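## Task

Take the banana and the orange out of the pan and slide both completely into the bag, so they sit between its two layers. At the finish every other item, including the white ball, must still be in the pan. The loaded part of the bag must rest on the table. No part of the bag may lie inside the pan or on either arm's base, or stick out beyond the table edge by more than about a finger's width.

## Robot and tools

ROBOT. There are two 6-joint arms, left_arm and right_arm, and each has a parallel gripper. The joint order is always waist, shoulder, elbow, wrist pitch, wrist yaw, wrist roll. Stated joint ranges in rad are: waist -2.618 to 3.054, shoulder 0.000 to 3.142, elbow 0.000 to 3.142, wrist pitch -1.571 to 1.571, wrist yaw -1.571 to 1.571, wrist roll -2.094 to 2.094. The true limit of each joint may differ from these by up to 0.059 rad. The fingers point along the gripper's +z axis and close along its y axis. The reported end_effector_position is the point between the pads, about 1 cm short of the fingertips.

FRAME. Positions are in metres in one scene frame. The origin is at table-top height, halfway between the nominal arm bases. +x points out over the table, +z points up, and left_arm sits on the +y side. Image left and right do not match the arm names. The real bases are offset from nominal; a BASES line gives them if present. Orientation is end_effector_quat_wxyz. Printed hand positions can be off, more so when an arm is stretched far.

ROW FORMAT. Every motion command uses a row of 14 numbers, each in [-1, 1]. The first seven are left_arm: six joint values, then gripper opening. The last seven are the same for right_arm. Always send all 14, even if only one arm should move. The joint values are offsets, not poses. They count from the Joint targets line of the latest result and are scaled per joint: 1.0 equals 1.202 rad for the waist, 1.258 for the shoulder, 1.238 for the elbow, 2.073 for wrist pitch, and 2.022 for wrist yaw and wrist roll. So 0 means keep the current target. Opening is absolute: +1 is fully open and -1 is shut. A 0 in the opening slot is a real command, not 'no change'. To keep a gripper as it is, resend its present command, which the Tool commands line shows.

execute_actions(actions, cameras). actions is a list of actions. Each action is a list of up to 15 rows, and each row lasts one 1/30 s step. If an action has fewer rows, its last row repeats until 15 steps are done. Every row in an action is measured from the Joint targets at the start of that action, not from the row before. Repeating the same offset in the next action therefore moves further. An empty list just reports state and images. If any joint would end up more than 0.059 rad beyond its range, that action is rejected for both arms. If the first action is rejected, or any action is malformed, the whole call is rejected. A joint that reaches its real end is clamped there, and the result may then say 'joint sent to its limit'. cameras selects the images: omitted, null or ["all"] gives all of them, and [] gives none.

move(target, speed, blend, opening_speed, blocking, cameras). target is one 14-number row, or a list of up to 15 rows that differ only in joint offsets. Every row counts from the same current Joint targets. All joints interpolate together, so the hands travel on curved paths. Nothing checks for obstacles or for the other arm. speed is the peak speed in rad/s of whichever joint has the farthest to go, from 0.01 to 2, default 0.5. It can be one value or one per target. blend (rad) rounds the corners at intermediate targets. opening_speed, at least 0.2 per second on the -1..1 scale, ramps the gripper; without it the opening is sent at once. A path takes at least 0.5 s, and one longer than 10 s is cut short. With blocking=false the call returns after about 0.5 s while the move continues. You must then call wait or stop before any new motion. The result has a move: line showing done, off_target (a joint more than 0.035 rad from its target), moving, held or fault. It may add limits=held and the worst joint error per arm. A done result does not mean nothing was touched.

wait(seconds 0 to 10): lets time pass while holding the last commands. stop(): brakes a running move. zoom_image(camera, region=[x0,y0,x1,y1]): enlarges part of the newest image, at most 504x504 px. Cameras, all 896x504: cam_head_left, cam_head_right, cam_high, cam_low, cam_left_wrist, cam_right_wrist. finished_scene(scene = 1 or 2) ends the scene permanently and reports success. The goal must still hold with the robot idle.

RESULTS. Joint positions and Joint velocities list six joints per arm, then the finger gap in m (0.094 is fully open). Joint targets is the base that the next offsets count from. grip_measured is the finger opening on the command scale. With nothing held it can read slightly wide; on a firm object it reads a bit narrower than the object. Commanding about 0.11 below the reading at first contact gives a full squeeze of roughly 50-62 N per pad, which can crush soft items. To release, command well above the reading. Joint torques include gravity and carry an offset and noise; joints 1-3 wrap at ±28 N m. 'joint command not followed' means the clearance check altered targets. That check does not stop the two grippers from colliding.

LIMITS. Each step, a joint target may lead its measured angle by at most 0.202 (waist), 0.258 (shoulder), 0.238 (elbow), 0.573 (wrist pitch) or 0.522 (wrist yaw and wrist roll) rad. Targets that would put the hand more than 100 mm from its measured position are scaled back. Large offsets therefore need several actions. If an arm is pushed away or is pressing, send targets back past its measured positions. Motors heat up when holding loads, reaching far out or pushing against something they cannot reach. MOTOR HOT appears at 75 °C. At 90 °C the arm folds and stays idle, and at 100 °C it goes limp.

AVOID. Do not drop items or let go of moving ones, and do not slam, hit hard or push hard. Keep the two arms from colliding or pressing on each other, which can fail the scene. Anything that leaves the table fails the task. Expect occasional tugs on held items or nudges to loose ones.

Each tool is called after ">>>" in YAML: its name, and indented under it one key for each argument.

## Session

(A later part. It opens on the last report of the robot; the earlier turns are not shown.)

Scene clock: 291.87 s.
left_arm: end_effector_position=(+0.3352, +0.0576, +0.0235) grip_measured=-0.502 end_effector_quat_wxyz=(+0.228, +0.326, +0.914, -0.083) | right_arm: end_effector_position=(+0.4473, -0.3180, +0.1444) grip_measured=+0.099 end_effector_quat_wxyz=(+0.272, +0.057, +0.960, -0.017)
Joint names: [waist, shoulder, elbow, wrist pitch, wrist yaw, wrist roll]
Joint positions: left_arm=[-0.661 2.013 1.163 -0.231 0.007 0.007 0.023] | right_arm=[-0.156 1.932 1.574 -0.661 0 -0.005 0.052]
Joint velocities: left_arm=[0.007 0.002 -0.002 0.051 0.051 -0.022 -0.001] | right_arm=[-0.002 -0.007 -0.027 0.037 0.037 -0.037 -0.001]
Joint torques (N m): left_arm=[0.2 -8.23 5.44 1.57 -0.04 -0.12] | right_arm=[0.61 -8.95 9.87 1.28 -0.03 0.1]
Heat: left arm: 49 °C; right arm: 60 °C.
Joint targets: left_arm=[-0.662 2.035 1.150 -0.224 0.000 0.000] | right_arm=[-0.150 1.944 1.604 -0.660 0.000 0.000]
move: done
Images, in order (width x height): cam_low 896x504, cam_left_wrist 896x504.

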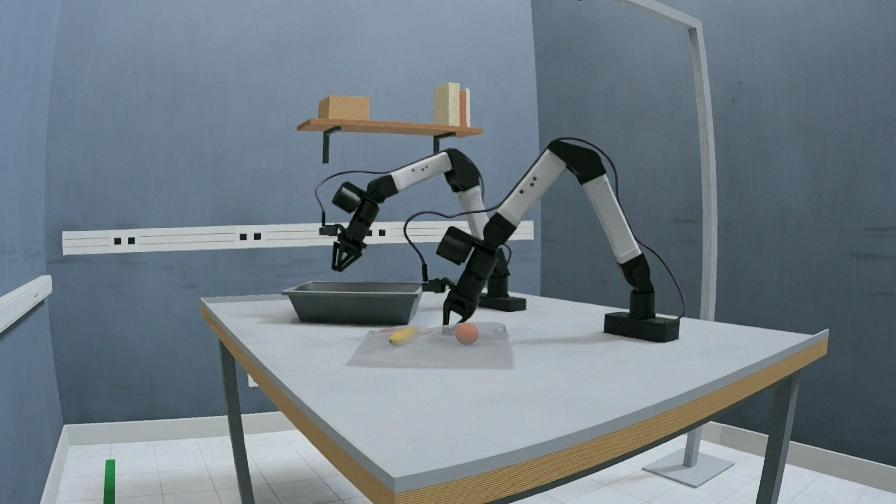

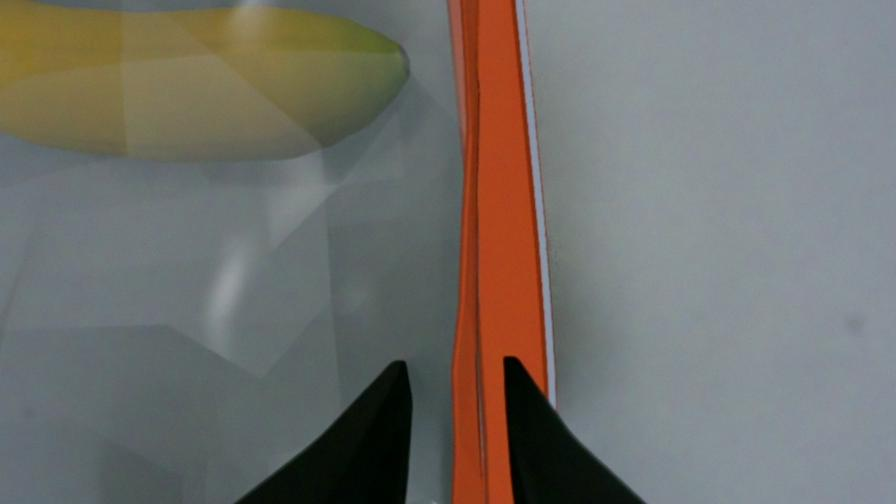

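>>> move:
  target:
    - [0,-0.04,0.012,0,0,0,-0.5,0,0,0,0,0,0,0.1]
    - [0,-0.1789,0.2423,-0.2142,0,0,-0.5,0,0,0,0,0,0,0.1]
  speed: 0.35
  blend: 0.02
  cameras: ["cam_left_wrist","cam_low","cam_head_right"]

>>> zoom_image:
  camera: "cam_low"
  region: [330, 230, 540, 390]

>>> zoom_image:
  camera: "cam_head_right"
  region: [240, 150, 600, 340]

Scene clock: 294.57 s.
left_arm: end_effector_position=(+0.3376, +0.0557, +0.1468) grip_measured=-0.502 end_effector_quat_wxyz=(+0.239, +0.325, +0.911, -0.087) | right_arm: end_effector_position=(+0.4473, -0.3180, +0.1444) grip_measured=+0.099 end_effector_quat_wxyz=(+0.272, +0.057, +0.960, -0.017)
Joint names: [waist, shoulder, elbow, wrist pitch, wrist yaw, wrist roll]
Joint positions: left_arm=[-0.661 1.833 1.431 -0.654 0.007 0.007 0.023] | right_arm=[-0.156 1.932 1.574 -0.661 0 -0.005 0.052]
Joint velocities: left_arm=[-0.012 0.012 -0.002 -0.007 -0.007 0.022 0.001] | right_arm=[0.002 -0.007 -0.032 0.022 -0.051 0.051 0]
Joint torques (N m): left_arm=[0.16 -11.1 9.8 1.37 -0.05 -0.11] | right_arm=[0.61 -8.95 9.88 1.29 -0.03 0.1]
Heat: left arm: 49 °C; right arm: 59 °C.
Joint targets: left_arm=[-0.662 1.810 1.450 -0.668 0.000 0.000] | right_arm=[-0.150 1.944 1.604 -0.660 0.000 0.000]
move: done
Images, in order (width x height): cam_head_right 896x504, cam_low 896x504, cam_left_wrist 896x504.

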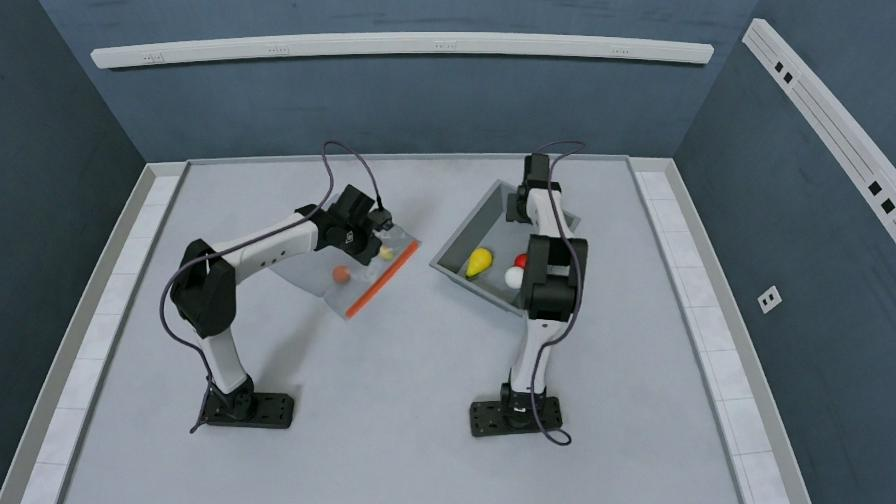

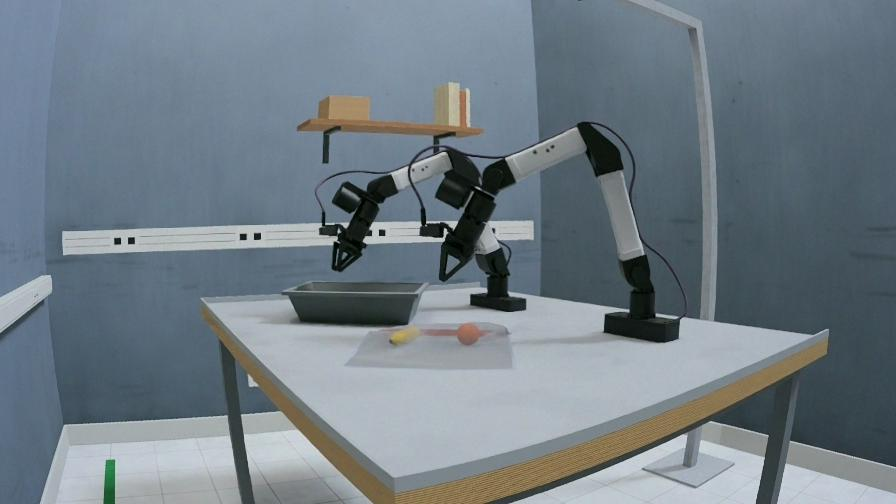

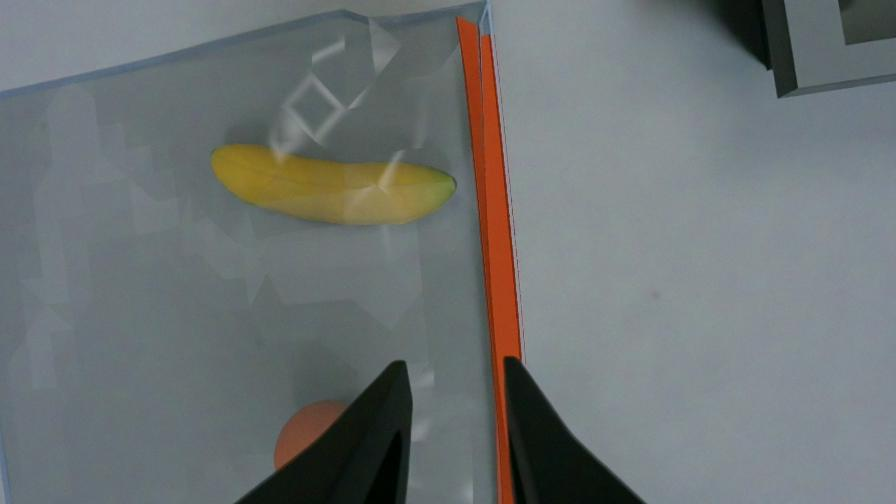

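Scaled by 2.400 from the camera's 896x504 image, which has a finer 1280x720 frame.

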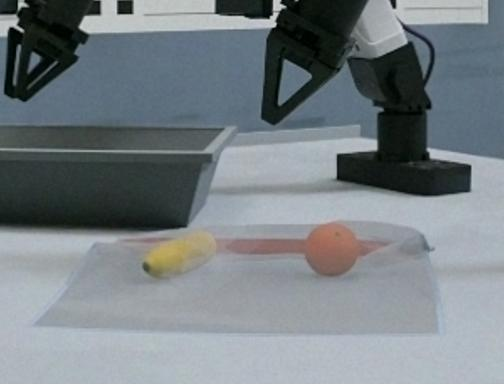

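Scaled by 1.400 from the camera's 896x504 image, which has a finer 1280x720 frame.

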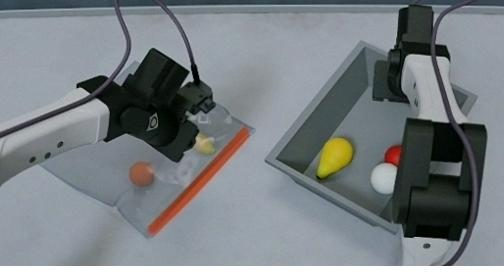

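>>> finished_scene:
  scene: 2

The scene is finished: the task was done.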